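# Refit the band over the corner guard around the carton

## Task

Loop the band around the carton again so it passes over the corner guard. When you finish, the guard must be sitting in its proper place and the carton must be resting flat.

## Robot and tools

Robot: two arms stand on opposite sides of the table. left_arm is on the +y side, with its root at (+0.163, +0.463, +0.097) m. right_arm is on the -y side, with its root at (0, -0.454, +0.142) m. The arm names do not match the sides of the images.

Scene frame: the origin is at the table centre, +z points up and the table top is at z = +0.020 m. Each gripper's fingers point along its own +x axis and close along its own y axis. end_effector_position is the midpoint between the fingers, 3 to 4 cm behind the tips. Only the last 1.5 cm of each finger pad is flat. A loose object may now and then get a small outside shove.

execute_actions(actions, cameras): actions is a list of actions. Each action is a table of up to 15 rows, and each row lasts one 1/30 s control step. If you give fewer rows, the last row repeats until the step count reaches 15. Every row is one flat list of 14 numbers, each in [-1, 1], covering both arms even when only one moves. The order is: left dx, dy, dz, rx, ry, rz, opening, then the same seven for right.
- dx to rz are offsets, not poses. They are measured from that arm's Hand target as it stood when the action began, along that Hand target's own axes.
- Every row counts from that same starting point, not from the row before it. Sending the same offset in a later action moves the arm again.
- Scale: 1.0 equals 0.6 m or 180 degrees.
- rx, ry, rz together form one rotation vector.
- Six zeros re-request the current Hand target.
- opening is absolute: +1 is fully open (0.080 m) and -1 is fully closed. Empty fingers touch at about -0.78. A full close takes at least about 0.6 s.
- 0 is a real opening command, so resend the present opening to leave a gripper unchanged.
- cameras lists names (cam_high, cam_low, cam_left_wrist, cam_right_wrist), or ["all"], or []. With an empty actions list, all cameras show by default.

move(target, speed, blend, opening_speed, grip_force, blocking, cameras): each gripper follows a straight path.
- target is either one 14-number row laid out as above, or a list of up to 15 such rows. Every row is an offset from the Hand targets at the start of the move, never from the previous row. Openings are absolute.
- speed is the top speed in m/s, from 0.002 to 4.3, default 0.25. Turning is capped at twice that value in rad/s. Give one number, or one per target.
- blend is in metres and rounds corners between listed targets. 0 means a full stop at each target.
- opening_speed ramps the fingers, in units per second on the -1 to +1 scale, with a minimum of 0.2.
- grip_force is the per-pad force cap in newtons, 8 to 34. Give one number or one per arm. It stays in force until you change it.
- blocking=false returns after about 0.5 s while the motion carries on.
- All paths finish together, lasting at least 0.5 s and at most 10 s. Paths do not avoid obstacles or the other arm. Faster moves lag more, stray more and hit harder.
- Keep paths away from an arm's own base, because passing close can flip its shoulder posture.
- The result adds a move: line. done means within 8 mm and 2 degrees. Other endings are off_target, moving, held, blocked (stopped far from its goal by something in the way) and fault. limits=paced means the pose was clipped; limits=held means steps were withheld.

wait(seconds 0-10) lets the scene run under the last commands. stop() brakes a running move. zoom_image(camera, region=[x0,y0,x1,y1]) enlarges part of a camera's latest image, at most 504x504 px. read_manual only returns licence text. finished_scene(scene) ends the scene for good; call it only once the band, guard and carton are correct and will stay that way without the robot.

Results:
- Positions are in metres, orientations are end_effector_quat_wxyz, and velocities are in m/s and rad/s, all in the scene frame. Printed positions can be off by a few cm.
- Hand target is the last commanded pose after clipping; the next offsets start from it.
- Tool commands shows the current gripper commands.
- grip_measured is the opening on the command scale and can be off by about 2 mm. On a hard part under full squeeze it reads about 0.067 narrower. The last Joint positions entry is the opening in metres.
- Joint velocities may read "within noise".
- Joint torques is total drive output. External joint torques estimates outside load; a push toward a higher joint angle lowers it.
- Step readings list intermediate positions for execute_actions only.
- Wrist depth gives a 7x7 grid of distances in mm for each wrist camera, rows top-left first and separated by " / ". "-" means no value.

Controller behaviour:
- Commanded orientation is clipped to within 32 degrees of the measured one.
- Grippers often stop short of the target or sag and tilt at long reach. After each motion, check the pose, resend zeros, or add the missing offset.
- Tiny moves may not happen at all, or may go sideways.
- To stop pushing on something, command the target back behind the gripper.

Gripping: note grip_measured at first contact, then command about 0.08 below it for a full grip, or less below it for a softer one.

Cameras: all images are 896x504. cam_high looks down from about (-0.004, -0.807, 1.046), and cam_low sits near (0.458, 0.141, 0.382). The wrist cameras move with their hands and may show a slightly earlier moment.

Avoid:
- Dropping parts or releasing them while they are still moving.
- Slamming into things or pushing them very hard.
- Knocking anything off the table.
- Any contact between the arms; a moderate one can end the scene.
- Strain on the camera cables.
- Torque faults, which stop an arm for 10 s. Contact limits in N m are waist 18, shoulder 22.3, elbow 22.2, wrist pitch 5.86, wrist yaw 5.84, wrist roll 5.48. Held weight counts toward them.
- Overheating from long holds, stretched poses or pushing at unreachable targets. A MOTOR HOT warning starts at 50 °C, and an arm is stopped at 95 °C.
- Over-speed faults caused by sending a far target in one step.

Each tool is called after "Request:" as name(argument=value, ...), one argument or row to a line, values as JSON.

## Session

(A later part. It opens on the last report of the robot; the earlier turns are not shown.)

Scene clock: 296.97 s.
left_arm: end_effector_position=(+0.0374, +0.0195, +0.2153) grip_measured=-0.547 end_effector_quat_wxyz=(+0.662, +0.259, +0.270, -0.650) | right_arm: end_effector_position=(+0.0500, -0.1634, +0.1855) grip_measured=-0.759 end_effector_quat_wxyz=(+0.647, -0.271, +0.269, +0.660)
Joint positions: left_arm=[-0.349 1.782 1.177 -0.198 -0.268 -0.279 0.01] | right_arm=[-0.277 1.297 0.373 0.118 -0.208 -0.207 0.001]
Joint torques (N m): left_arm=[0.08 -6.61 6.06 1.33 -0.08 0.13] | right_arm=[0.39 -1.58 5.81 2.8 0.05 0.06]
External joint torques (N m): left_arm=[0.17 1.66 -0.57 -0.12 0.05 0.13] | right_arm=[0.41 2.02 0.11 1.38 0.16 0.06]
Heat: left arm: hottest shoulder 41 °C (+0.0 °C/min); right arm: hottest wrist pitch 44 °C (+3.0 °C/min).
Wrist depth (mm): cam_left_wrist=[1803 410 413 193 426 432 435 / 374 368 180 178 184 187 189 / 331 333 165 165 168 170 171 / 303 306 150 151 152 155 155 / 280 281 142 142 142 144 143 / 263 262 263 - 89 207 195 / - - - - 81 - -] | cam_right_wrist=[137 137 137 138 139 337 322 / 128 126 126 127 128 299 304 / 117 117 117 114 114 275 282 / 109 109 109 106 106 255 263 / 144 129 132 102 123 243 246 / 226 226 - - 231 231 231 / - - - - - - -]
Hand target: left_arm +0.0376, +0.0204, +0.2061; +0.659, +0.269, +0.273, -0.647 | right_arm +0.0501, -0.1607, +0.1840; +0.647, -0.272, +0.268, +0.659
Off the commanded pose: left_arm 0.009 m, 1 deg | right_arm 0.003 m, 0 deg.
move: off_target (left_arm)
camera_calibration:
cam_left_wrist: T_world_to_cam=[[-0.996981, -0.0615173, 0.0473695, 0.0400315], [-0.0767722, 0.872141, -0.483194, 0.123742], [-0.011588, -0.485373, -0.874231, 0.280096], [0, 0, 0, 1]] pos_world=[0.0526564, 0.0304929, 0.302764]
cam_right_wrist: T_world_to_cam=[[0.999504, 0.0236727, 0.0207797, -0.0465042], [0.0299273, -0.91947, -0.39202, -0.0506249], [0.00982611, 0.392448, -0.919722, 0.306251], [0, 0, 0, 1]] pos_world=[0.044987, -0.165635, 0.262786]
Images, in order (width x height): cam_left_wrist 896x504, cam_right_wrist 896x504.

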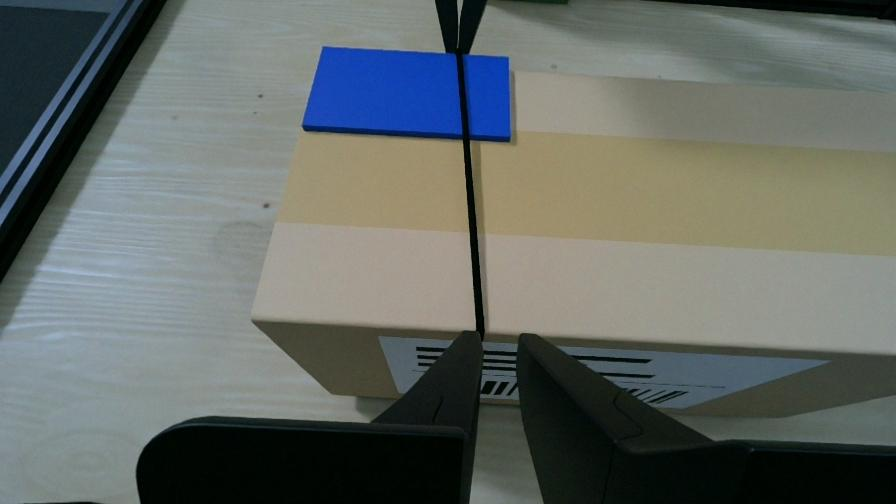

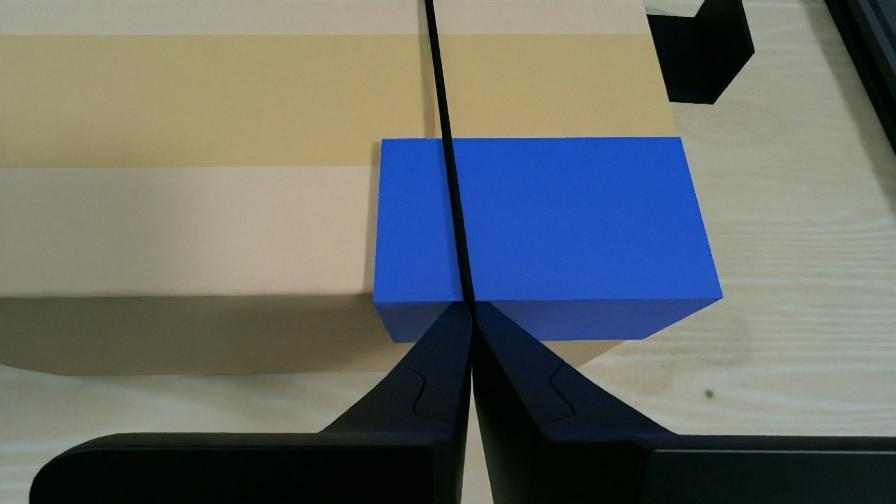

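Request:
move(
  target=[0.0317, 0.0033, -0.0117, 0, 0, 0, -0.55, 0, 0, 0, 0, 0, 0, -1],
  speed=0.07,
  cameras=["cam_left_wrist"],
)

Scene clock: 305.70 s.
left_arm: end_effector_position=(+0.0385, +0.0105, +0.1981) grip_measured=-0.547 end_effector_quat_wxyz=(+0.662, +0.258, +0.269, -0.651) | right_arm: end_effector_position=(+0.0500, -0.1634, +0.1855) grip_measured=-0.759 end_effector_quat_wxyz=(+0.647, -0.271, +0.269, +0.660)
Joint positions: left_arm=[-0.337 1.835 1.167 -0.13 -0.259 -0.268 0.01] | right_arm=[-0.277 1.297 0.373 0.118 -0.208 -0.207 0.001]
Joint torques (N m): left_arm=[0.09 -6.76 5.74 1.31 -0.06 0.12] | right_arm=[0.39 -1.58 5.82 2.8 0.05 0.06]
External joint torques (N m): left_arm=[0.07 1.8 -0.78 -0.14 0.08 0.12] | right_arm=[0.37 1.98 0.16 1.39 0.16 0.06]
Heat: left arm: hottest shoulder 42 °C (+1.0 °C/min); right arm: hottest wrist pitch 44 °C (+4.0 °C/min).
Wrist depth (mm): cam_left_wrist=[1727 384 388 171 401 404 411 / 337 344 153 154 160 162 165 / 309 313 140 143 145 147 148 / 284 285 128 131 132 133 135 / 261 259 122 122 121 123 125 / 246 246 174 - 88 164 157 / - - - - 81 - -] | cam_right_wrist=[137 137 137 138 138 320 322 / 128 126 126 127 127 299 304 / 117 117 117 114 114 274 282 / 109 109 109 106 107 256 262 / 144 129 132 102 123 243 247 / 224 226 - - 229 231 231 / - - - - - - -]
Hand target: left_arm +0.0397, +0.0119, +0.1878; +0.659, +0.269, +0.273, -0.647 | right_arm +0.0501, -0.1607, +0.1840; +0.647, -0.272, +0.268, +0.659
Off the commanded pose: left_arm 0.011 m, 1 deg | right_arm 0.003 m, 0 deg.
move: off_target (left_arm)
camera_calibration:
cam_left_wrist: T_world_to_cam=[[-0.997055, -0.0596692, 0.0481702, 0.0412401], [-0.0755782, 0.870988, -0.485457, 0.123801], [-0.0129888, -0.487668, -0.872933, 0.260554], [0, 0, 0, 1]] pos_world=[0.0538596, 0.0216957, 0.28556]
Images, in order (width x height): cam_left_wrist 896x504.

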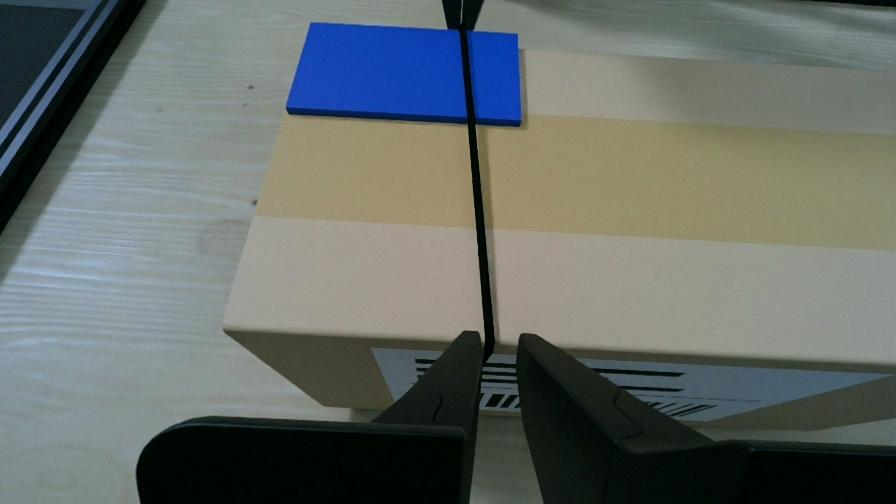

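Request:
move(
  target=[
    [0.0233, 0.0028, 0, 0, 0, 0, -0.55, 0, 0, 0, 0, 0, 0, -1],
    [0.0233, 0.0028, 0, 0, 0, 0, -1, 0, 0, 0, 0, 0, 0, -1],
  ],
  speed=0.04,
  opening_speed=1.2,
  cameras=["cam_left_wrist"],
)

Scene clock: 311.90 s.
left_arm: end_effector_position=(+0.0399, +0.0067, +0.1906) grip_measured=-0.768 end_effector_quat_wxyz=(+0.660, +0.261, +0.268, -0.651) | right_arm: end_effector_position=(+0.0500, -0.1634, +0.1855) grip_measured=-0.759 end_effector_quat_wxyz=(+0.647, -0.271, +0.269, +0.660)
Joint positions: left_arm=[-0.33 1.859 1.167 -0.109 -0.253 -0.258 0] | right_arm=[-0.277 1.297 0.373 0.118 -0.208 -0.207 0.001]
Joint torques (N m): left_arm=[0.68 -4.75 7.85 2.04 0.07 0.12] | right_arm=[0.41 -1.59 5.81 2.8 0.05 0.06]
External joint torques (N m): left_arm=[0.78 3.9 1.42 0.59 0.19 0.12] | right_arm=[0.4 1.98 0.18 1.4 0.16 0.06]
Heat: left arm: hottest shoulder 42 °C (+1.0 °C/min); right arm: hottest wrist pitch 45 °C (+5.0 °C/min).
Wrist depth (mm): cam_left_wrist=[2026 377 163 164 392 396 401 / 333 338 148 148 153 155 157 / 305 307 134 137 139 140 141 / 280 276 123 124 128 128 129 / 257 251 117 116 116 118 118 / 239 241 158 86 88 153 144 / - - - - 87 - -] | cam_right_wrist=[137 137 137 138 139 320 323 / 128 126 126 127 128 300 300 / 117 117 117 114 114 273 283 / 109 109 109 106 106 255 265 / 144 130 132 102 123 241 245 / 224 226 - - 229 230 232 / - - - - - - -]
Hand target: left_arm +0.0415, +0.0021, +0.1779; +0.659, +0.269, +0.273, -0.647 | right_arm +0.0501, -0.1607, +0.1840; +0.647, -0.272, +0.268, +0.659
Off the commanded pose: left_arm 0.014 m, 1 deg | right_arm 0.003 m, 0 deg.
move: off_target (left_arm); target 2's new opening was sent with left_arm's hand 0.014 m and 1 deg from that target
camera_calibration:
cam_left_wrist: T_world_to_cam=[[-0.997486, -0.0558046, 0.0436864, 0.0436574], [-0.0699813, 0.872928, -0.482803, 0.122739], [-0.0111925, -0.484646, -0.874639, 0.252347], [0, 0, 0, 1]] pos_world=[0.0549615, 0.017593, 0.278064]
Images, in order (width x height): cam_left_wrist 896x504.

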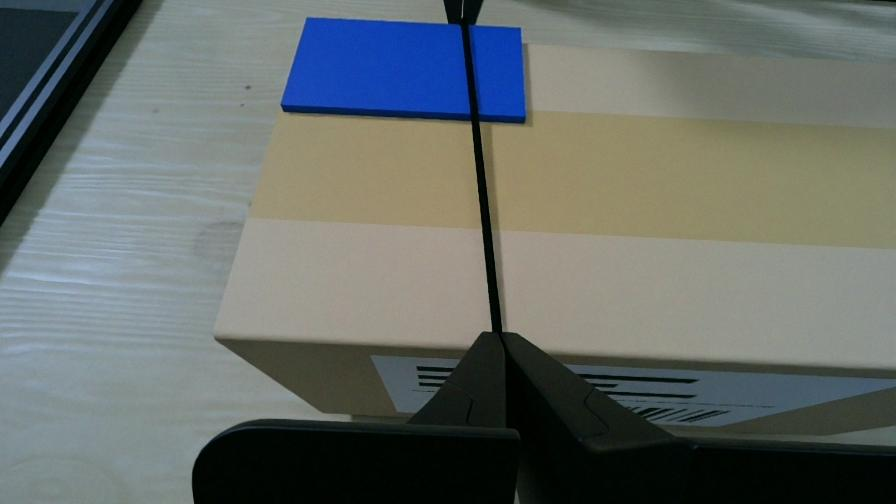

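Request:
move(
  target=[-0.01, 0.02, 0, 0, 0, 0, -1, 0, 0, 0, 0, 0, 0, -1],
  speed=0.04,
  cameras=["cam_left_wrist"],
)

Scene clock: 326.57 s.
left_arm: end_effector_position=(+0.0441, +0.0064, +0.1909) grip_measured=-0.768 end_effector_quat_wxyz=(+0.654, +0.262, +0.269, -0.656) | right_arm: end_effector_position=(+0.0500, -0.1634, +0.1855) grip_measured=-0.759 end_effector_quat_wxyz=(+0.647, -0.271, +0.269, +0.660)
Joint positions: left_arm=[-0.313 1.852 1.16 -0.104 -0.226 -0.238 0] | right_arm=[-0.277 1.297 0.373 0.118 -0.208 -0.207 0.001]
Joint torques (N m): left_arm=[1.44 -7.34 5.24 1.57 -0.27 0.14] | right_arm=[0.38 -1.61 5.81 2.8 0.05 0.06]
External joint torques (N m): left_arm=[1.47 1.24 -1.19 0.12 -0.15 0.14] | right_arm=[0.38 1.99 0.11 1.38 0.16 0.06]
Heat: left arm: hottest wrist pitch 43 °C (+8.1 °C/min); right arm: hottest wrist pitch 45 °C (+4.0 °C/min).
Wrist depth (mm): cam_left_wrist=[375 374 162 163 390 398 404 / 326 336 147 147 153 155 158 / 303 304 134 137 139 140 142 / 277 275 122 125 128 128 130 / 255 250 116 116 117 118 119 / 237 239 151 86 88 163 158 / - - - - 87 - -] | cam_right_wrist=[136 137 137 138 138 317 327 / 127 126 126 127 128 300 303 / 117 117 117 114 114 273 283 / 109 109 109 106 106 256 262 / 144 130 132 102 123 241 247 / 226 226 - - 230 231 231 / - - - - - - -]
Hand target: left_arm +0.0535, +0.0065, +0.1822; +0.659, +0.269, +0.273, -0.647 | right_arm +0.0501, -0.1607, +0.1840; +0.647, -0.272, +0.268, +0.659
Off the commanded pose: left_arm 0.013 m, 1 deg | right_arm 0.003 m, 0 deg.
move: off_target (left_arm)
camera_calibration:
cam_left_wrist: T_world_to_cam=[[-0.997974, -0.0408126, 0.0488099, 0.0467752], [-0.0592834, 0.874999, -0.480481, 0.122466], [-0.023099, -0.482401, -0.875646, 0.253195], [0, 0, 0, 1]] pos_world=[0.0597892, 0.0168927, 0.278268]
Images, in order (width x height): cam_left_wrist 896x504.

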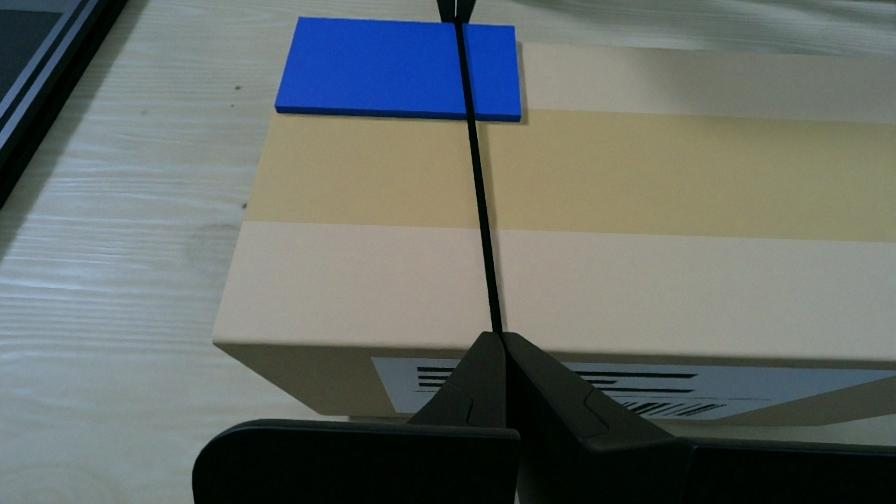

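Request:
move(
  target=[-0.0033, 0.0133, 0, 0, 0, 0, -1, 0, 0, 0, 0, 0, 0, -1],
  speed=0.04,
  cameras=["cam_left_wrist"],
)

Scene clock: 332.27 s.
left_arm: end_effector_position=(+0.0468, +0.0065, +0.1911) grip_measured=-0.768 end_effector_quat_wxyz=(+0.649, +0.261, +0.269, -0.662) | right_arm: end_effector_position=(+0.0500, -0.1634, +0.1855) grip_measured=-0.759 end_effector_quat_wxyz=(+0.647, -0.271, +0.269, +0.660)
Joint positions: left_arm=[-0.3 1.845 1.149 -0.093 -0.203 -0.224 0] | right_arm=[-0.277 1.297 0.373 0.118 -0.208 -0.207 0.001]
Joint torques (N m): left_arm=[2.04 -8.12 4.64 1.02 -0.64 0.13] | right_arm=[0.39 -1.61 5.82 2.79 0.05 0.06]
External joint torques (N m): left_arm=[1.99 0.32 -1.77 -0.44 -0.53 0.13] | right_arm=[0.39 1.98 0.15 1.38 0.16 0.06]
Heat: left arm: hottest wrist pitch 43 °C (+8.1 °C/min); right arm: hottest wrist pitch 46 °C (+5.1 °C/min).
Wrist depth (mm): cam_left_wrist=[353 370 161 165 393 401 411 / 329 334 146 148 153 156 159 / 299 302 133 137 139 141 143 / 275 274 122 124 128 129 131 / 253 252 116 115 115 118 120 / 237 239 147 86 88 170 170 / - - - - 87 - -] | cam_right_wrist=[136 137 137 138 138 317 324 / 127 126 126 127 128 298 303 / 117 117 117 114 114 275 282 / 109 109 109 106 107 254 262 / 144 130 132 102 123 241 246 / 225 225 - - 231 230 231 / - - - - - - -]
Hand target: left_arm +0.0613, +0.0081, +0.1836; +0.659, +0.269, +0.273, -0.647 | right_arm +0.0501, -0.1607, +0.1840; +0.647, -0.272, +0.268, +0.659
Off the commanded pose: left_arm 0.017 m, 2 deg | right_arm 0.003 m, 0 deg.
move: off_target (left_arm)
camera_calibration:
cam_left_wrist: T_world_to_cam=[[-0.998022, -0.0271827, 0.0566911, 0.0478644], [-0.0511895, 0.874844, -0.481692, 0.122595], [-0.0365022, -0.483641, -0.874505, 0.254003], [0, 0, 0, 1]] pos_world=[0.063317, 0.0168958, 0.278466]
Images, in order (width x height): cam_left_wrist 896x504.

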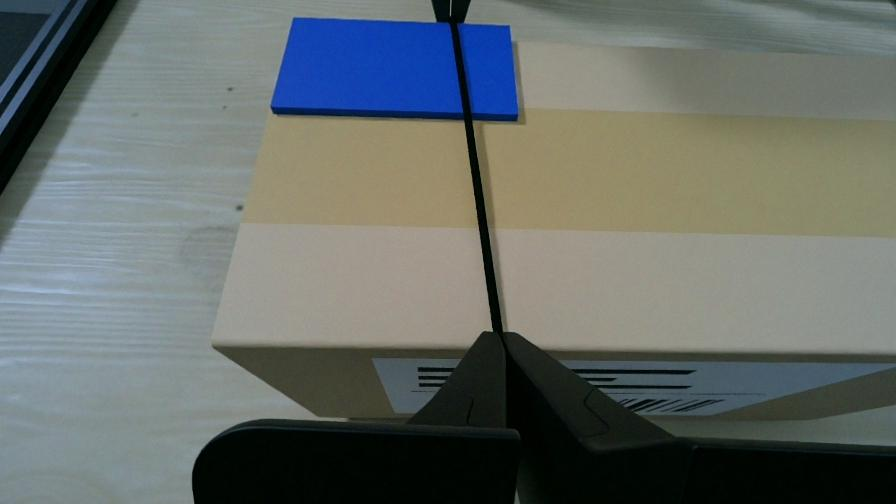

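Request:
move(
  target=[-0.005, 0.0067, 0, 0, 0, 0, -1, 0, 0, 0, 0, 0, 0, -1],
  speed=0.04,
  cameras=["cam_left_wrist"],
)

Scene clock: 335.60 s.
left_arm: end_effector_position=(+0.0514, +0.0077, +0.1908) grip_measured=-0.768 end_effector_quat_wxyz=(+0.649, +0.262, +0.270, -0.661) | right_arm: end_effector_position=(+0.0500, -0.1634, +0.1855) grip_measured=-0.759 end_effector_quat_wxyz=(+0.647, -0.271, +0.269, +0.660)
Joint positions: left_arm=[-0.29 1.838 1.14 -0.092 -0.196 -0.217 0] | right_arm=[-0.277 1.297 0.373 0.118 -0.208 -0.207 0.001]
Joint torques (N m): left_arm=[1.96 -8.73 4.5 0.77 -0.66 0.12] | right_arm=[0.38 -1.61 5.82 2.78 0.05 0.06]
External joint torques (N m): left_arm=[1.96 -0.24 -1.92 -0.7 -0.56 0.12] | right_arm=[0.39 1.97 0.21 1.39 0.16 0.06]
Heat: left arm: hottest shoulder 42 °C (+1.0 °C/min); right arm: hottest wrist pitch 46 °C (+4.0 °C/min).
Wrist depth (mm): cam_left_wrist=[385 370 162 161 389 395 403 / 326 332 146 146 149 155 158 / 298 302 132 135 138 139 141 / 274 277 121 123 126 128 130 / 253 254 115 116 118 119 119 / 236 238 179 86 88 210 176 / - - - - 87 - -] | cam_right_wrist=[136 137 137 140 139 315 323 / 127 126 126 127 128 298 305 / 116 117 117 114 114 273 282 / 109 109 109 106 107 255 263 / 144 130 133 102 123 241 246 / 226 225 - - 230 230 230 / - - - - - - -]
Hand target: left_arm +0.0654, +0.0102, +0.1856; +0.659, +0.269, +0.273, -0.647 | right_arm +0.0501, -0.1607, +0.1840; +0.647, -0.272, +0.268, +0.659
Off the commanded pose: left_arm 0.015 m, 2 deg | right_arm 0.003 m, 0 deg.
move: off_target (left_arm)
camera_calibration:
cam_left_wrist: T_world_to_cam=[[-0.998034, -0.0284413, 0.0558505, 0.052657], [-0.0517883, 0.876132, -0.479282, 0.121197], [-0.035301, -0.481232, -0.875882, 0.254513], [0, 0, 0, 1]] pos_world=[0.0678146, 0.017793, 0.278071]
Images, in order (width x height): cam_left_wrist 896x504.

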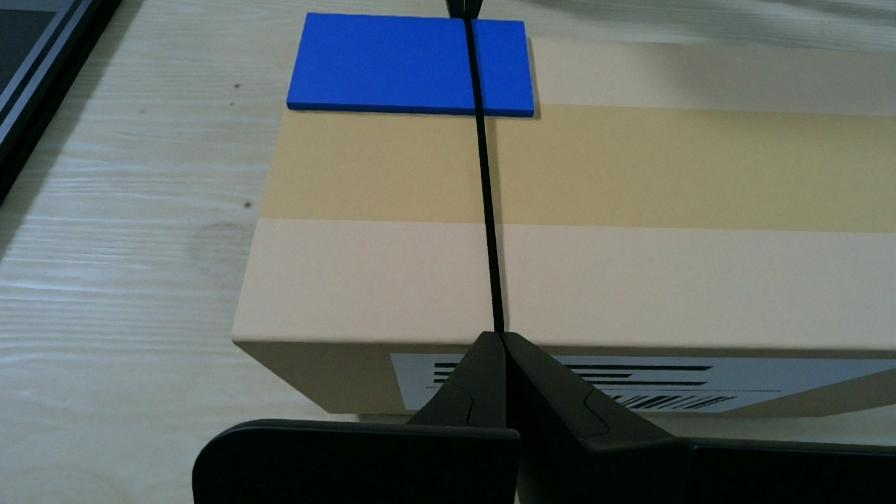

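Request:
move(
  target=[-0.0017, 0.0083, 0, 0, 0, 0, -1, 0, 0, 0, 0, 0, 0, -1],
  speed=0.03,
  cameras=["cam_left_wrist"],
)

Scene clock: 338.67 s.
left_arm: end_effector_position=(+0.0572, +0.0083, +0.1908) grip_measured=-0.768 end_effector_quat_wxyz=(+0.650, +0.263, +0.270, -0.660) | right_arm: end_effector_position=(+0.0500, -0.1633, +0.1856) grip_measured=-0.759 end_effector_quat_wxyz=(+0.647, -0.271, +0.269, +0.660)
Joint positions: left_arm=[-0.275 1.83 1.132 -0.091 -0.188 -0.208 0] | right_arm=[-0.277 1.297 0.373 0.118 -0.208 -0.207 0.001]
Joint torques (N m): left_arm=[1.81 -8.88 4.55 0.83 -0.65 0.14] | right_arm=[0.4 -1.61 5.82 2.78 0.05 0.06]
External joint torques (N m): left_arm=[1.78 -0.5 -1.85 -0.63 -0.55 0.13] | right_arm=[0.4 1.98 0.17 1.38 0.16 0.06]
Heat: left arm: hottest shoulder 43 °C (+2.0 °C/min); right arm: hottest wrist pitch 46 °C (+4.0 °C/min).
Wrist depth (mm): cam_left_wrist=[354 368 357 161 386 395 401 / 320 332 146 146 149 154 157 / 298 301 131 135 137 139 140 / 272 275 121 121 127 127 129 / 253 255 115 115 117 119 119 / 236 238 235 86 88 211 177 / - - - - 87 - -] | cam_right_wrist=[136 137 137 140 138 318 324 / 128 126 126 127 128 299 306 / 117 117 117 114 114 273 284 / 109 109 109 106 106 254 263 / 144 129 132 102 123 241 246 / 225 227 - - 229 231 231 / - - - - - - -]
Hand target: left_arm +0.0703, +0.0110, +0.1865; +0.659, +0.269, +0.273, -0.647 | right_arm +0.0501, -0.1607, +0.1841; +0.647, -0.272, +0.268, +0.659
Off the commanded pose: left_arm 0.014 m, 2 deg | right_arm 0.003 m, 0 deg.
move: off_target (left_arm)
camera_calibration:
cam_left_wrist: T_world_to_cam=[[-0.998062, -0.0303859, 0.0543013, 0.0587188], [-0.0526896, 0.876927, -0.477727, 0.120719], [-0.0331021, -0.479662, -0.876829, 0.255114], [0, 0, 0, 1]] pos_world=[0.0734104, 0.018291, 0.278173]
Images, in order (width x height): cam_left_wrist 896x504.

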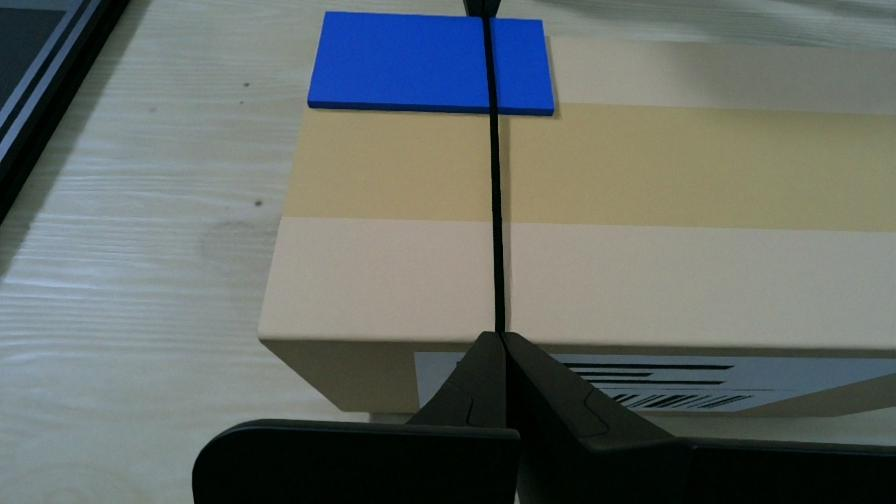

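Request:
move(
  target=[0.0067, -0.0183, 0, 0, 0, 0, -1, 0, 0, 0, 0, 0, 0, -1],
  speed=0.04,
  cameras=["cam_left_wrist"],
)

Scene clock: 347.00 s.
left_arm: end_effector_position=(+0.0543, +0.0089, +0.1915) grip_measured=-0.768 end_effector_quat_wxyz=(+0.654, +0.261, +0.268, -0.658) | right_arm: end_effector_position=(+0.0500, -0.1633, +0.1856) grip_measured=-0.759 end_effector_quat_wxyz=(+0.647, -0.271, +0.269, +0.660)
Joint positions: left_arm=[-0.287 1.83 1.132 -0.091 -0.206 -0.219 0] | right_arm=[-0.277 1.297 0.373 0.118 -0.208 -0.207 0.001]
Joint torques (N m): left_arm=[0.61 -6.48 7.16 0.81 -0.69 -0.15] | right_arm=[0.39 -1.62 5.82 2.78 0.05 0.06]
External joint torques (N m): left_arm=[0.56 1.88 0.8 -0.63 -0.57 -0.15] | right_arm=[0.4 1.96 0.13 1.36 0.16 0.06]
Heat: left arm: hottest shoulder 43 °C (+2.0 °C/min); right arm: hottest wrist pitch 46 °C (+3.0 °C/min).
Wrist depth (mm): cam_left_wrist=[1816 370 359 163 390 397 403 / 332 333 147 147 149 154 156 / 300 303 132 136 137 139 139 / 275 277 121 122 127 127 128 / 254 256 115 115 118 117 118 / 237 239 237 85 88 170 167 / - - - - 87 - -] | cam_right_wrist=[137 137 137 140 139 315 325 / 128 126 126 127 128 298 304 / 117 117 117 114 114 272 282 / 109 109 109 106 107 255 264 / 144 130 132 102 123 241 248 / 225 226 - - 231 231 231 / - - - - - - -]
Hand target: left_arm +0.0594, +0.0080, +0.1837; +0.659, +0.269, +0.273, -0.647 | right_arm +0.0501, -0.1607, +0.1841; +0.647, -0.272, +0.268, +0.659
Off the commanded pose: left_arm 0.009 m, 2 deg | right_arm 0.003 m, 0 deg.
move: off_target (left_arm)
camera_calibration:
cam_left_wrist: T_world_to_cam=[[-0.997964, -0.0382997, 0.0509922, 0.0565697], [-0.0581886, 0.874073, -0.482297, 0.121676], [-0.026099, -0.484283, -0.874522, 0.255186], [0, 0, 0, 1]] pos_world=[0.0701948, 0.0193951, 0.278965]
Images, in order (width x height): cam_left_wrist 896x504.

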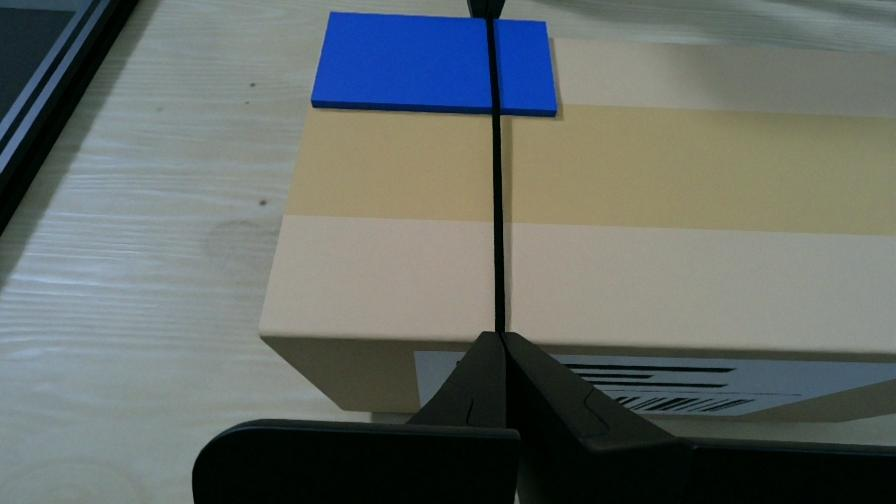

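Request:
move(
  target=[
    [0, 0, 0, 0, 0, 0, -0.45, 0, 0, 0, 0, 0, 0, -1],
    [-0.0667, 0, 0, 0, 0, 0, -0.45, 0, 0, 0, 0, 0, 0, -1],
    [-0.2, 0, 0, 0, 0, 0, -0.45, 0, 0, 0, 0, 0, 0, -1],
  ],
  speed=[0.05, 0.06, 0.15],
  blend=[0, 0.01, 0],
  opening_speed=0.6,
  cameras=["cam_left_wrist", "cam_right_wrist"],
)

Scene clock: 353.03 s.
left_arm: end_effector_position=(+0.0571, +0.0905, +0.2676) grip_measured=-0.453 end_effector_quat_wxyz=(+0.658, +0.270, +0.273, -0.648) | right_arm: end_effector_position=(+0.0500, -0.1633, +0.1856) grip_measured=-0.759 end_effector_quat_wxyz=(+0.647, -0.271, +0.269, +0.660)
Joint positions: left_arm=[-0.37 1.464 1.07 -0.435 -0.277 -0.288 0.015] | right_arm=[-0.277 1.297 0.373 0.118 -0.208 -0.207 0.001]
Joint torques (N m): left_arm=[-0.18 -7.08 6.29 1.04 -0.35 -0.12] | right_arm=[0.39 -1.61 5.83 2.77 0.05 0.06]
External joint torques (N m): left_arm=[-0.15 -1.11 -0.53 -0.37 -0.21 -0.13] | right_arm=[0.4 1.97 0.16 1.37 0.16 0.06]
Heat: left arm: hottest shoulder 43 °C (+2.0 °C/min); right arm: hottest wrist pitch 46 °C (+3.0 °C/min).
Wrist depth (mm): cam_left_wrist=[1915 489 492 272 500 503 508 / 1751 438 442 255 257 258 448 / 1691 400 401 232 233 236 242 / - 368 370 249 242 236 245 / 342 340 342 339 336 338 350 / 314 320 323 - 87 324 324 / - - - - 86 - -] | cam_right_wrist=[136 137 137 140 138 316 325 / 127 126 126 127 128 299 304 / 117 117 117 114 114 275 283 / 109 109 109 106 106 255 263 / 144 130 132 102 123 242 246 / 225 225 - - 230 231 231 / - - - - - - -]
Hand target: left_arm +0.0578, +0.0929, +0.2683; +0.659, +0.269, +0.273, -0.647 | right_arm +0.0501, -0.1607, +0.1841; +0.647, -0.272, +0.268, +0.659
Off the commanded pose: left_arm 0.003 m, 0 deg | right_arm 0.003 m, 0 deg.
move: done
camera_calibration:
cam_left_wrist: T_world_to_cam=[[-0.997814, -0.0547032, 0.0370689, 0.0637698], [-0.0656758, 0.88291, -0.464927, 0.0821133], [-0.00729546, -0.466346, -0.884572, 0.361284], [0, 0, 0, 1]] pos_world=[0.071659, 0.0994729, 0.355394]
cam_right_wrist: T_world_to_cam=[[0.999503, 0.0236246, 0.0208806, -0.0465434], [0.0299266, -0.919311, -0.392391, -0.0503691], [0.00992571, 0.392821, -0.919561, 0.306319], [0, 0, 0, 1]] pos_world=[0.0449872, -0.165534, 0.262887]
Images, in order (width x height): cam_left_wrist 896x504, cam_right_wrist 896x504.

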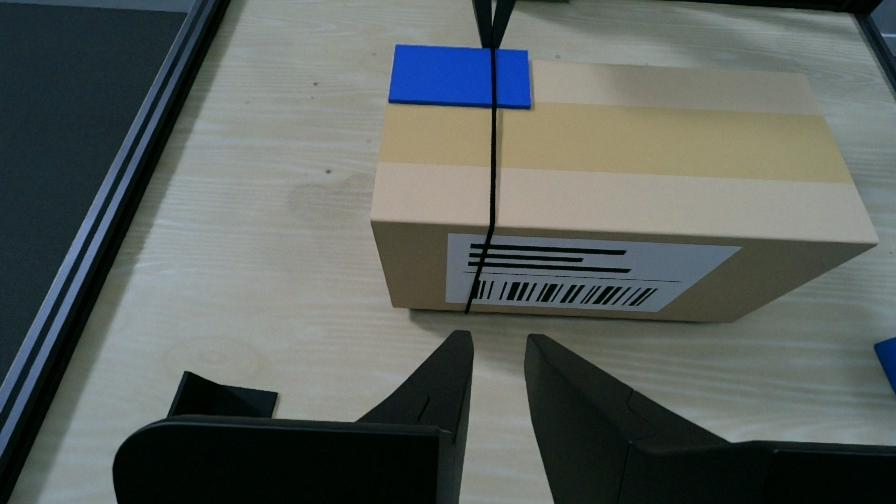

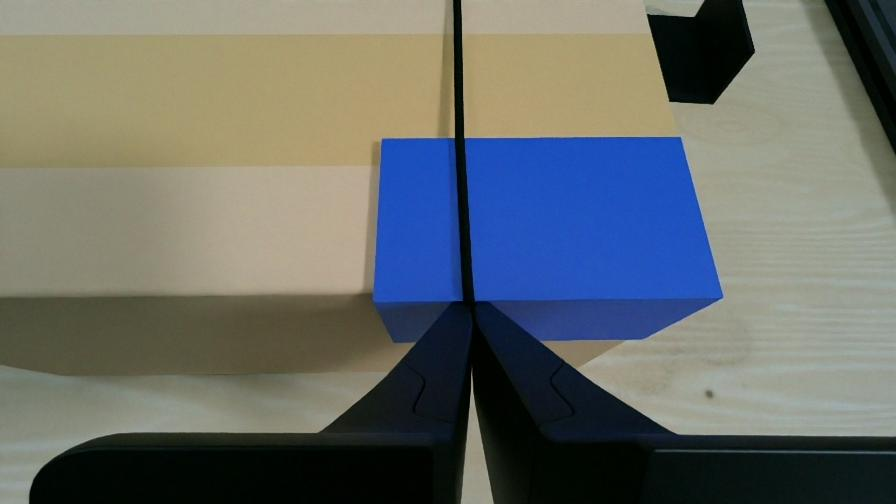

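Request:
zoom_image(
  camera="cam_left_wrist",
  region=[350, 180, 560, 340],
)

Request:
zoom_image(
  camera="cam_left_wrist",
  region=[640, 200, 896, 344],
)

Scaled by 2.400.

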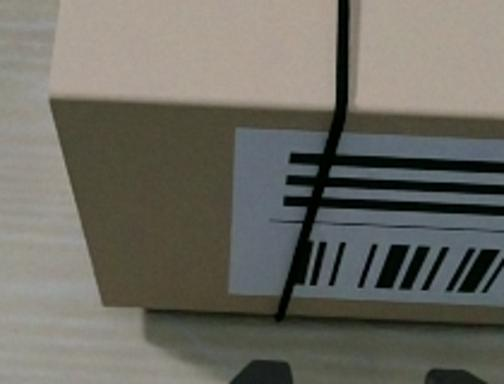

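Scaled by 1.969.

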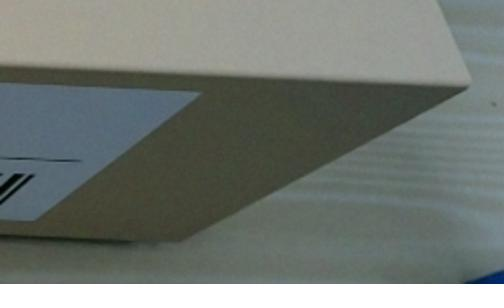

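Request:
move(
  target=[
    [0, 0, 0, 0, 0, 0, -0.45, 0, 0, 0, 0, 0, 0, -0.45],
    [0, 0, 0, 0, 0, 0, -0.45, -0.0667, 0, 0, 0, 0, 0, -0.45],
    [0, 0, 0, 0, 0, 0, -0.45, -0.2, 0, 0, 0, 0, 0, -0.45],
  ],
  speed=[0.05, 0.06, 0.15],
  blend=[0, 0.01, 0],
  opening_speed=0.6,
  cameras=["all"],
)

Scene clock: 374.47 s.
left_arm: end_effector_position=(+0.0571, +0.0905, +0.2676) grip_measured=-0.453 end_effector_quat_wxyz=(+0.658, +0.270, +0.273, -0.648) | right_arm: end_effector_position=(+0.0511, -0.2465, +0.2639) grip_measured=-0.453 end_effector_quat_wxyz=(+0.645, -0.274, +0.276, +0.658)
Joint positions: left_arm=[-0.37 1.464 1.07 -0.435 -0.277 -0.288 0.015] | right_arm=[-0.481 0.707 0.49 -0.648 -0.343 -0.362 0.015]
Joint torques (N m): left_arm=[-0.19 -7.1 6.29 1.04 -0.36 -0.14] | right_arm=[-0.24 -1.59 7.38 1.45 -0.32 -0.16]
External joint torques (N m): left_arm=[-0.21 -1.1 -0.53 -0.37 -0.21 -0.14] | right_arm=[-0.25 -0.72 0.7 0.14 -0.14 -0.16]
Heat: left arm: hottest shoulder 45 °C (+3.0 °C/min); right arm: hottest wrist pitch 47 °C (+2.0 °C/min).
Wrist depth (mm): cam_left_wrist=[1915 510 490 504 499 504 508 / 1703 430 441 254 257 258 441 / 1513 399 403 231 234 235 241 / 1401 365 368 249 242 237 244 / 336 340 343 338 335 336 350 / 314 323 327 - 87 324 324 / - - - - 86 - -] | cam_right_wrist=[367 240 241 241 415 421 1555 / 230 223 222 220 383 396 1471 / 220 213 213 209 359 370 372 / 342 289 293 297 340 343 336 / 321 322 326 329 322 323 319 / 304 306 - - 70 308 306 / - - - 284 - - -]
Hand target: left_arm +0.0578, +0.0929, +0.2683; +0.659, +0.269, +0.273, -0.647 | right_arm +0.0518, -0.2456, +0.2689; +0.647, -0.272, +0.268, +0.659
Off the commanded pose: left_arm 0.003 m, 0 deg | right_arm 0.005 m, 1 deg.
move: done
camera_calibration:
cam_left_wrist: T_world_to_cam=[[-0.997814, -0.0547032, 0.0370689, 0.0637698], [-0.0656758, 0.88291, -0.464927, 0.0821133], [-0.00729546, -0.466346, -0.884572, 0.361284], [0, 0, 0, 1]] pos_world=[0.071659, 0.0994729, 0.355394]
cam_right_wrist: T_world_to_cam=[[0.999683, 0.020634, 0.01446, -0.0462902], [0.0245732, -0.925264, -0.378527, -0.101072], [0.00556881, 0.378762, -0.925477, 0.409242], [0, 0, 0, 1]] pos_world=[0.0464802, -0.247569, 0.341155]

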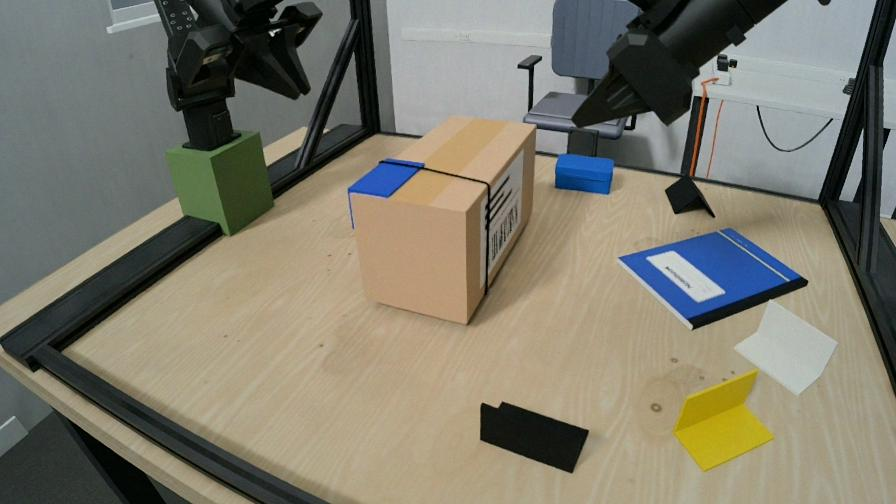

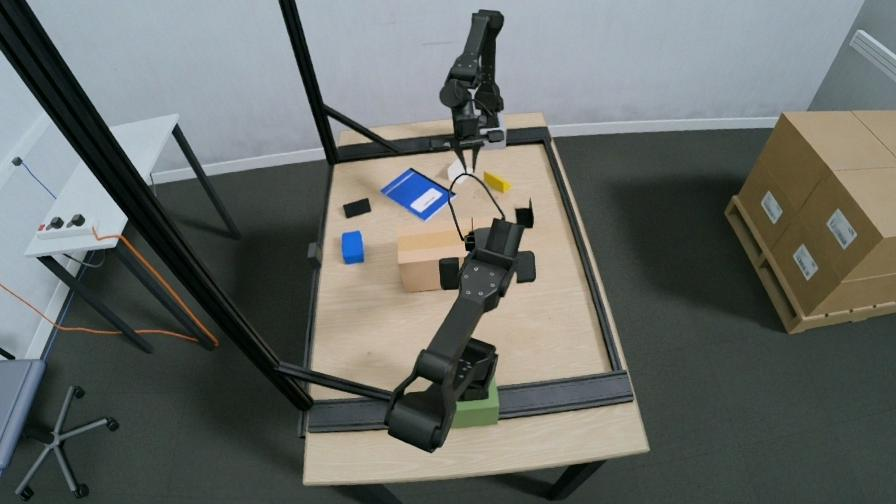

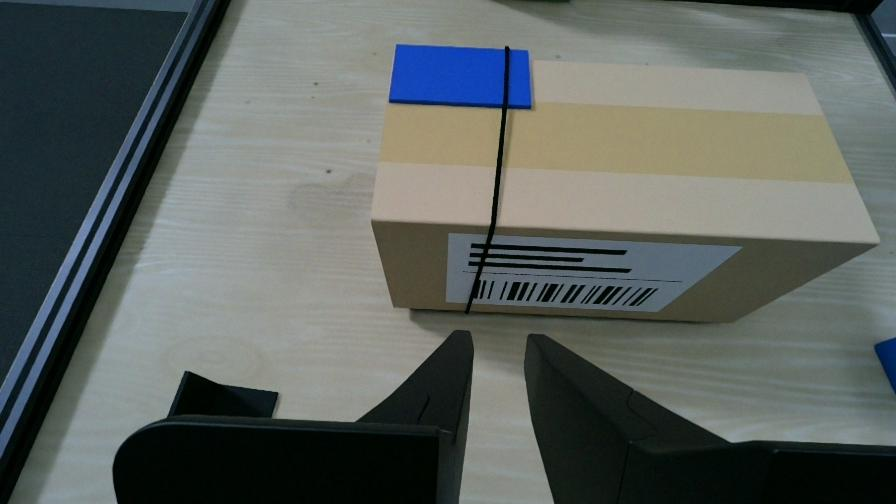

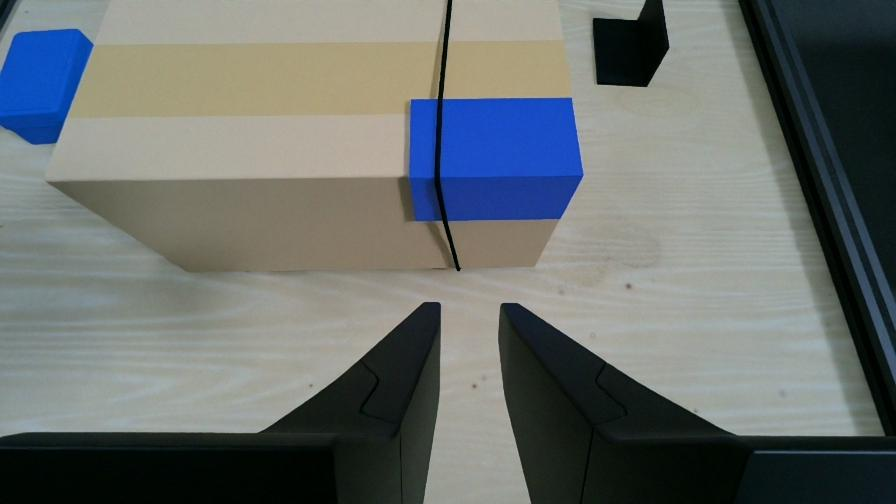

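Request:
zoom_image(
  camera="cam_right_wrist",
  region=[380, 80, 600, 290],
)

Request:
zoom_image(
  camera="cam_right_wrist",
  region=[20, 120, 240, 290],
)

Request:
zoom_image(
  camera="cam_left_wrist",
  region=[360, 30, 560, 130],
)

Scaled by 2.291.

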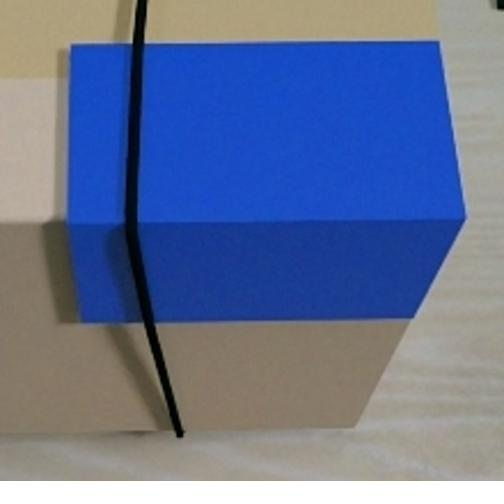

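Scaled by 2.291.

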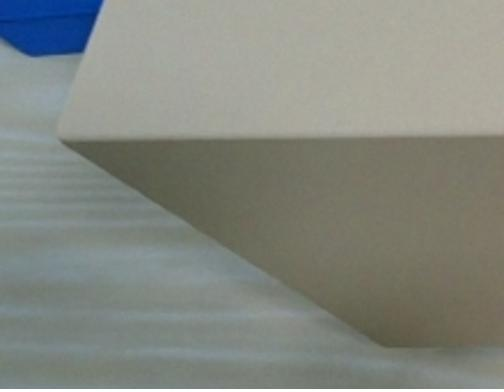

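Scaled by 2.520.

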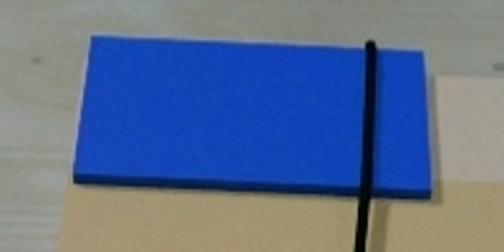

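Request:
move(
  target=[0, 0, 0, 0, 0, 0, -0.45, 0.1767, 0.0144, 0.0042, 0, 0, 0, -0.5],
  speed=0.15,
  cameras=["cam_right_wrist"],
)

Scene clock: 404.13 s.
left_arm: end_effector_position=(+0.0571, +0.0905, +0.2676) grip_measured=-0.453 end_effector_quat_wxyz=(+0.658, +0.270, +0.273, -0.648) | right_arm: end_effector_position=(+0.0428, -0.1678, +0.1991) grip_measured=-0.497 end_effector_quat_wxyz=(+0.648, -0.271, +0.263, +0.661)
Joint positions: left_arm=[-0.37 1.464 1.07 -0.435 -0.277 -0.288 0.015] | right_arm=[-0.244 1.209 0.38 0.036 -0.183 -0.188 0.013]
Joint torques (N m): left_arm=[-0.2 -7.08 6.28 1.03 -0.35 -0.14] | right_arm=[0.36 -2.57 5.09 1.99 -0.01 0.2]
External joint torques (N m): left_arm=[-0.2 -1.12 -0.52 -0.37 -0.21 -0.14] | right_arm=[0.36 0.7 -0.93 0.55 0.08 0.2]
Heat: left arm: hottest shoulder 46 °C (+3.0 °C/min); right arm: hottest wrist pitch 44 °C (-2.0 °C/min).
Wrist depth (mm): cam_left_wrist=[1930 480 491 493 497 507 505 / 1679 435 443 250 256 259 441 / 1634 404 403 231 233 235 241 / 354 366 369 249 241 236 244 / 344 340 341 338 334 338 350 / 314 320 327 - 87 324 325 / - - - - 86 - -] | cam_right_wrist=[154 155 156 157 158 342 345 / 139 142 143 144 145 319 320 / 131 132 133 130 130 296 303 / 122 122 124 121 121 274 281 / 160 144 145 132 122 258 262 / 235 236 - - 65 247 247 / - - - - - - -]
Hand target: left_arm +0.0578, +0.0929, +0.2683; +0.659, +0.269, +0.273, -0.647 | right_arm +0.0417, -0.1689, +0.1957; +0.647, -0.272, +0.268, +0.659
Off the commanded pose: left_arm 0.003 m, 0 deg | right_arm 0.004 m, 1 deg.
move: done
camera_calibration:
cam_right_wrist: T_world_to_cam=[[0.999283, 0.0254976, 0.0280026, -0.0405552], [0.0345659, -0.916178, -0.399278, -0.0473673], [0.0154748, 0.399959, -0.916402, 0.320915], [0, 0, 0, 1]] pos_world=[0.0371973, -0.170716, 0.27631]
Images, in order (width x height): cam_right_wrist 896x504.

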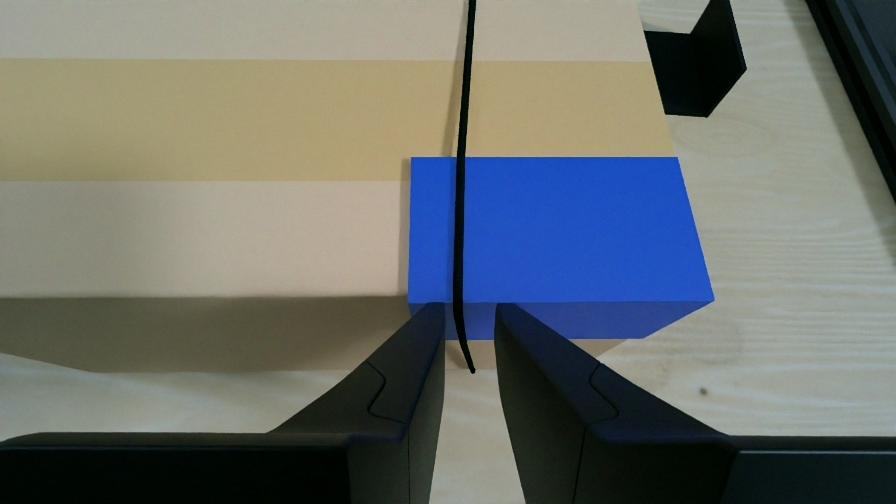

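Request:
move(
  target=[
    [0, 0, 0, 0, 0, 0, -0.45, 0.0283, 0.0042, 0, 0, 0, 0, -0.5],
    [0, 0, 0, 0, 0, 0, -0.45, 0.0283, 0.0042, 0, 0, 0, 0, -1],
  ],
  speed=0.05,
  opening_speed=1.2,
  cameras=["cam_right_wrist"],
)

Scene clock: 411.57 s.
left_arm: end_effector_position=(+0.0571, +0.0905, +0.2676) grip_measured=-0.453 end_effector_quat_wxyz=(+0.658, +0.270, +0.273, -0.648) | right_arm: end_effector_position=(+0.0409, -0.1568, +0.1908) grip_measured=-0.759 end_effector_quat_wxyz=(+0.651, -0.267, +0.259, +0.661)
Joint positions: left_arm=[-0.37 1.464 1.07 -0.435 -0.277 -0.288 0.015] | right_arm=[-0.22 1.292 0.378 0.137 -0.165 -0.168 0.001]
Joint torques (N m): left_arm=[-0.21 -7.06 6.31 1.04 -0.35 -0.13] | right_arm=[0.68 -0.6 5.34 2.27 0.04 0.2]
External joint torques (N m): left_arm=[-0.18 -1.08 -0.48 -0.35 -0.21 -0.14] | right_arm=[0.69 3.06 -0.5 0.8 0.12 0.2]
Heat: left arm: hottest shoulder 46 °C (+3.0 °C/min); right arm: hottest wrist pitch 45 °C (-1.0 °C/min).
Wrist depth (mm): cam_left_wrist=[1993 491 490 494 498 503 508 / 1764 433 443 251 256 258 448 / 1592 399 400 231 233 236 242 / 1434 368 369 239 236 234 247 / 334 339 343 321 334 337 351 / 313 314 326 - 87 325 325 / - - - - 86 - -] | cam_right_wrist=[150 148 149 151 152 349 344 / 135 136 137 138 141 311 316 / 126 125 126 123 124 288 297 / 116 116 117 114 115 119 275 / 111 115 119 107 110 127 256 / 226 210 - - 185 239 241 / - - - - - - -]
Hand target: left_arm +0.0578, +0.0929, +0.2683; +0.659, +0.269, +0.273, -0.647 | right_arm +0.0389, -0.1570, +0.1837; +0.647, -0.272, +0.268, +0.659
Off the commanded pose: left_arm 0.003 m, 0 deg | right_arm 0.007 m, 1 deg.
move: done
camera_calibration:
cam_right_wrist: T_world_to_cam=[[0.999315, 0.0219295, 0.0297973, -0.0396427], [0.0322387, -0.911274, -0.410538, -0.0374878], [0.0181506, 0.411217, -0.911357, 0.309582], [0, 0, 0, 1]] pos_world=[0.035205, -0.160598, 0.267931]
Images, in order (width x height): cam_right_wrist 896x504.

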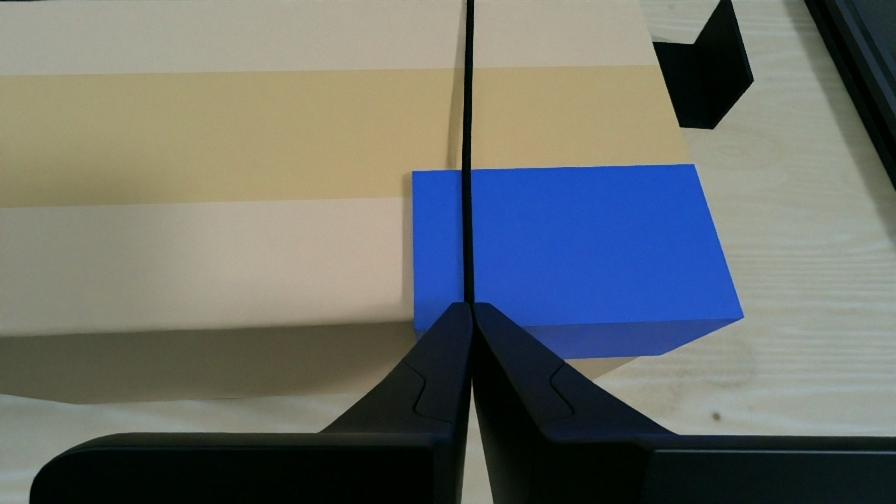

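Request:
move(
  target=[0, 0, 0, 0, 0, 0, -0.45, -0.0233, 0, 0.002, 0, 0, 0, -1],
  speed=0.05,
  cameras=["cam_right_wrist"],
)

Scene clock: 417.23 s.
left_arm: end_effector_position=(+0.0571, +0.0905, +0.2676) grip_measured=-0.453 end_effector_quat_wxyz=(+0.658, +0.270, +0.273, -0.648) | right_arm: end_effector_position=(+0.0393, -0.1647, +0.1931) grip_measured=-0.760 end_effector_quat_wxyz=(+0.648, -0.274, +0.269, +0.658)
Joint positions: left_arm=[-0.37 1.464 1.07 -0.435 -0.277 -0.288 0.015] | right_arm=[-0.22 1.246 0.381 0.063 -0.164 -0.168 0.001]
Joint torques (N m): left_arm=[-0.21 -7.08 6.24 1.03 -0.35 -0.15] | right_arm=[-0.21 -5.01 5.2 1.18 -0.28 -0.03]
External joint torques (N m): left_arm=[-0.19 -1.12 -0.56 -0.37 -0.21 -0.15] | right_arm=[-0.2 -1.6 -0.68 -0.24 -0.19 -0.04]
Heat: left arm: hottest shoulder 46 °C (+2.0 °C/min); right arm: hottest wrist pitch 45 °C (-2.0 °C/min).
Wrist depth (mm): cam_left_wrist=[1871 499 490 494 498 504 504 / 1777 438 443 255 257 259 448 / 1751 401 403 231 233 236 241 / 1451 365 371 239 237 236 247 / 341 339 341 321 336 338 350 / 316 320 326 - 87 323 324 / - - - - 86 - -] | cam_right_wrist=[146 145 145 146 147 330 334 / 133 134 134 138 138 307 313 / 124 124 125 122 122 282 291 / 115 116 117 115 114 118 271 / 133 138 144 109 117 133 254 / 231 231 - - 240 238 240 / - - - - - - -]
Hand target: left_arm +0.0578, +0.0929, +0.2683; +0.659, +0.269, +0.273, -0.647 | right_arm +0.0392, -0.1660, +0.1945; +0.647, -0.272, +0.268, +0.659
Off the commanded pose: left_arm 0.003 m, 0 deg | right_arm 0.002 m, 0 deg.
move: done
camera_calibration:
cam_right_wrist: T_world_to_cam=[[0.999461, 0.0220756, 0.0243081, -0.036874], [0.0297844, -0.921144, -0.388082, -0.049493], [0.0138241, 0.388596, -0.921304, 0.313357], [0, 0, 0, 1]] pos_world=[0.0339964, -0.166545, 0.270386]
Images, in order (width x height): cam_right_wrist 896x504.

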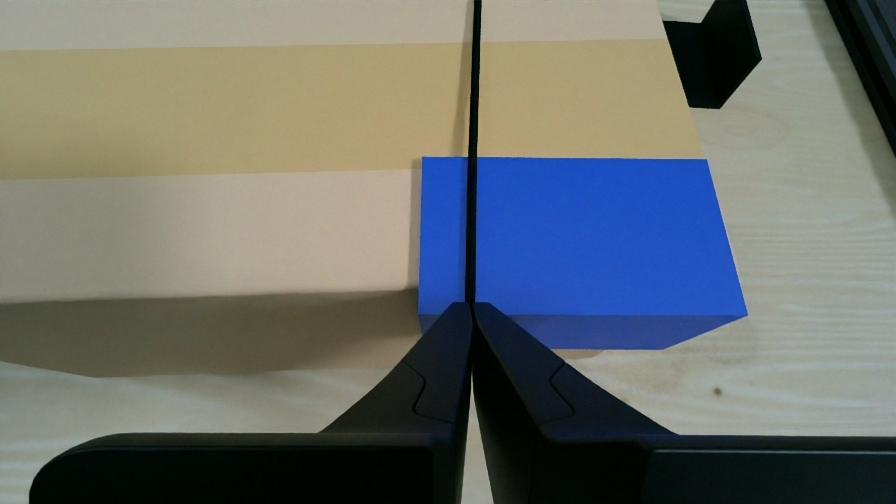

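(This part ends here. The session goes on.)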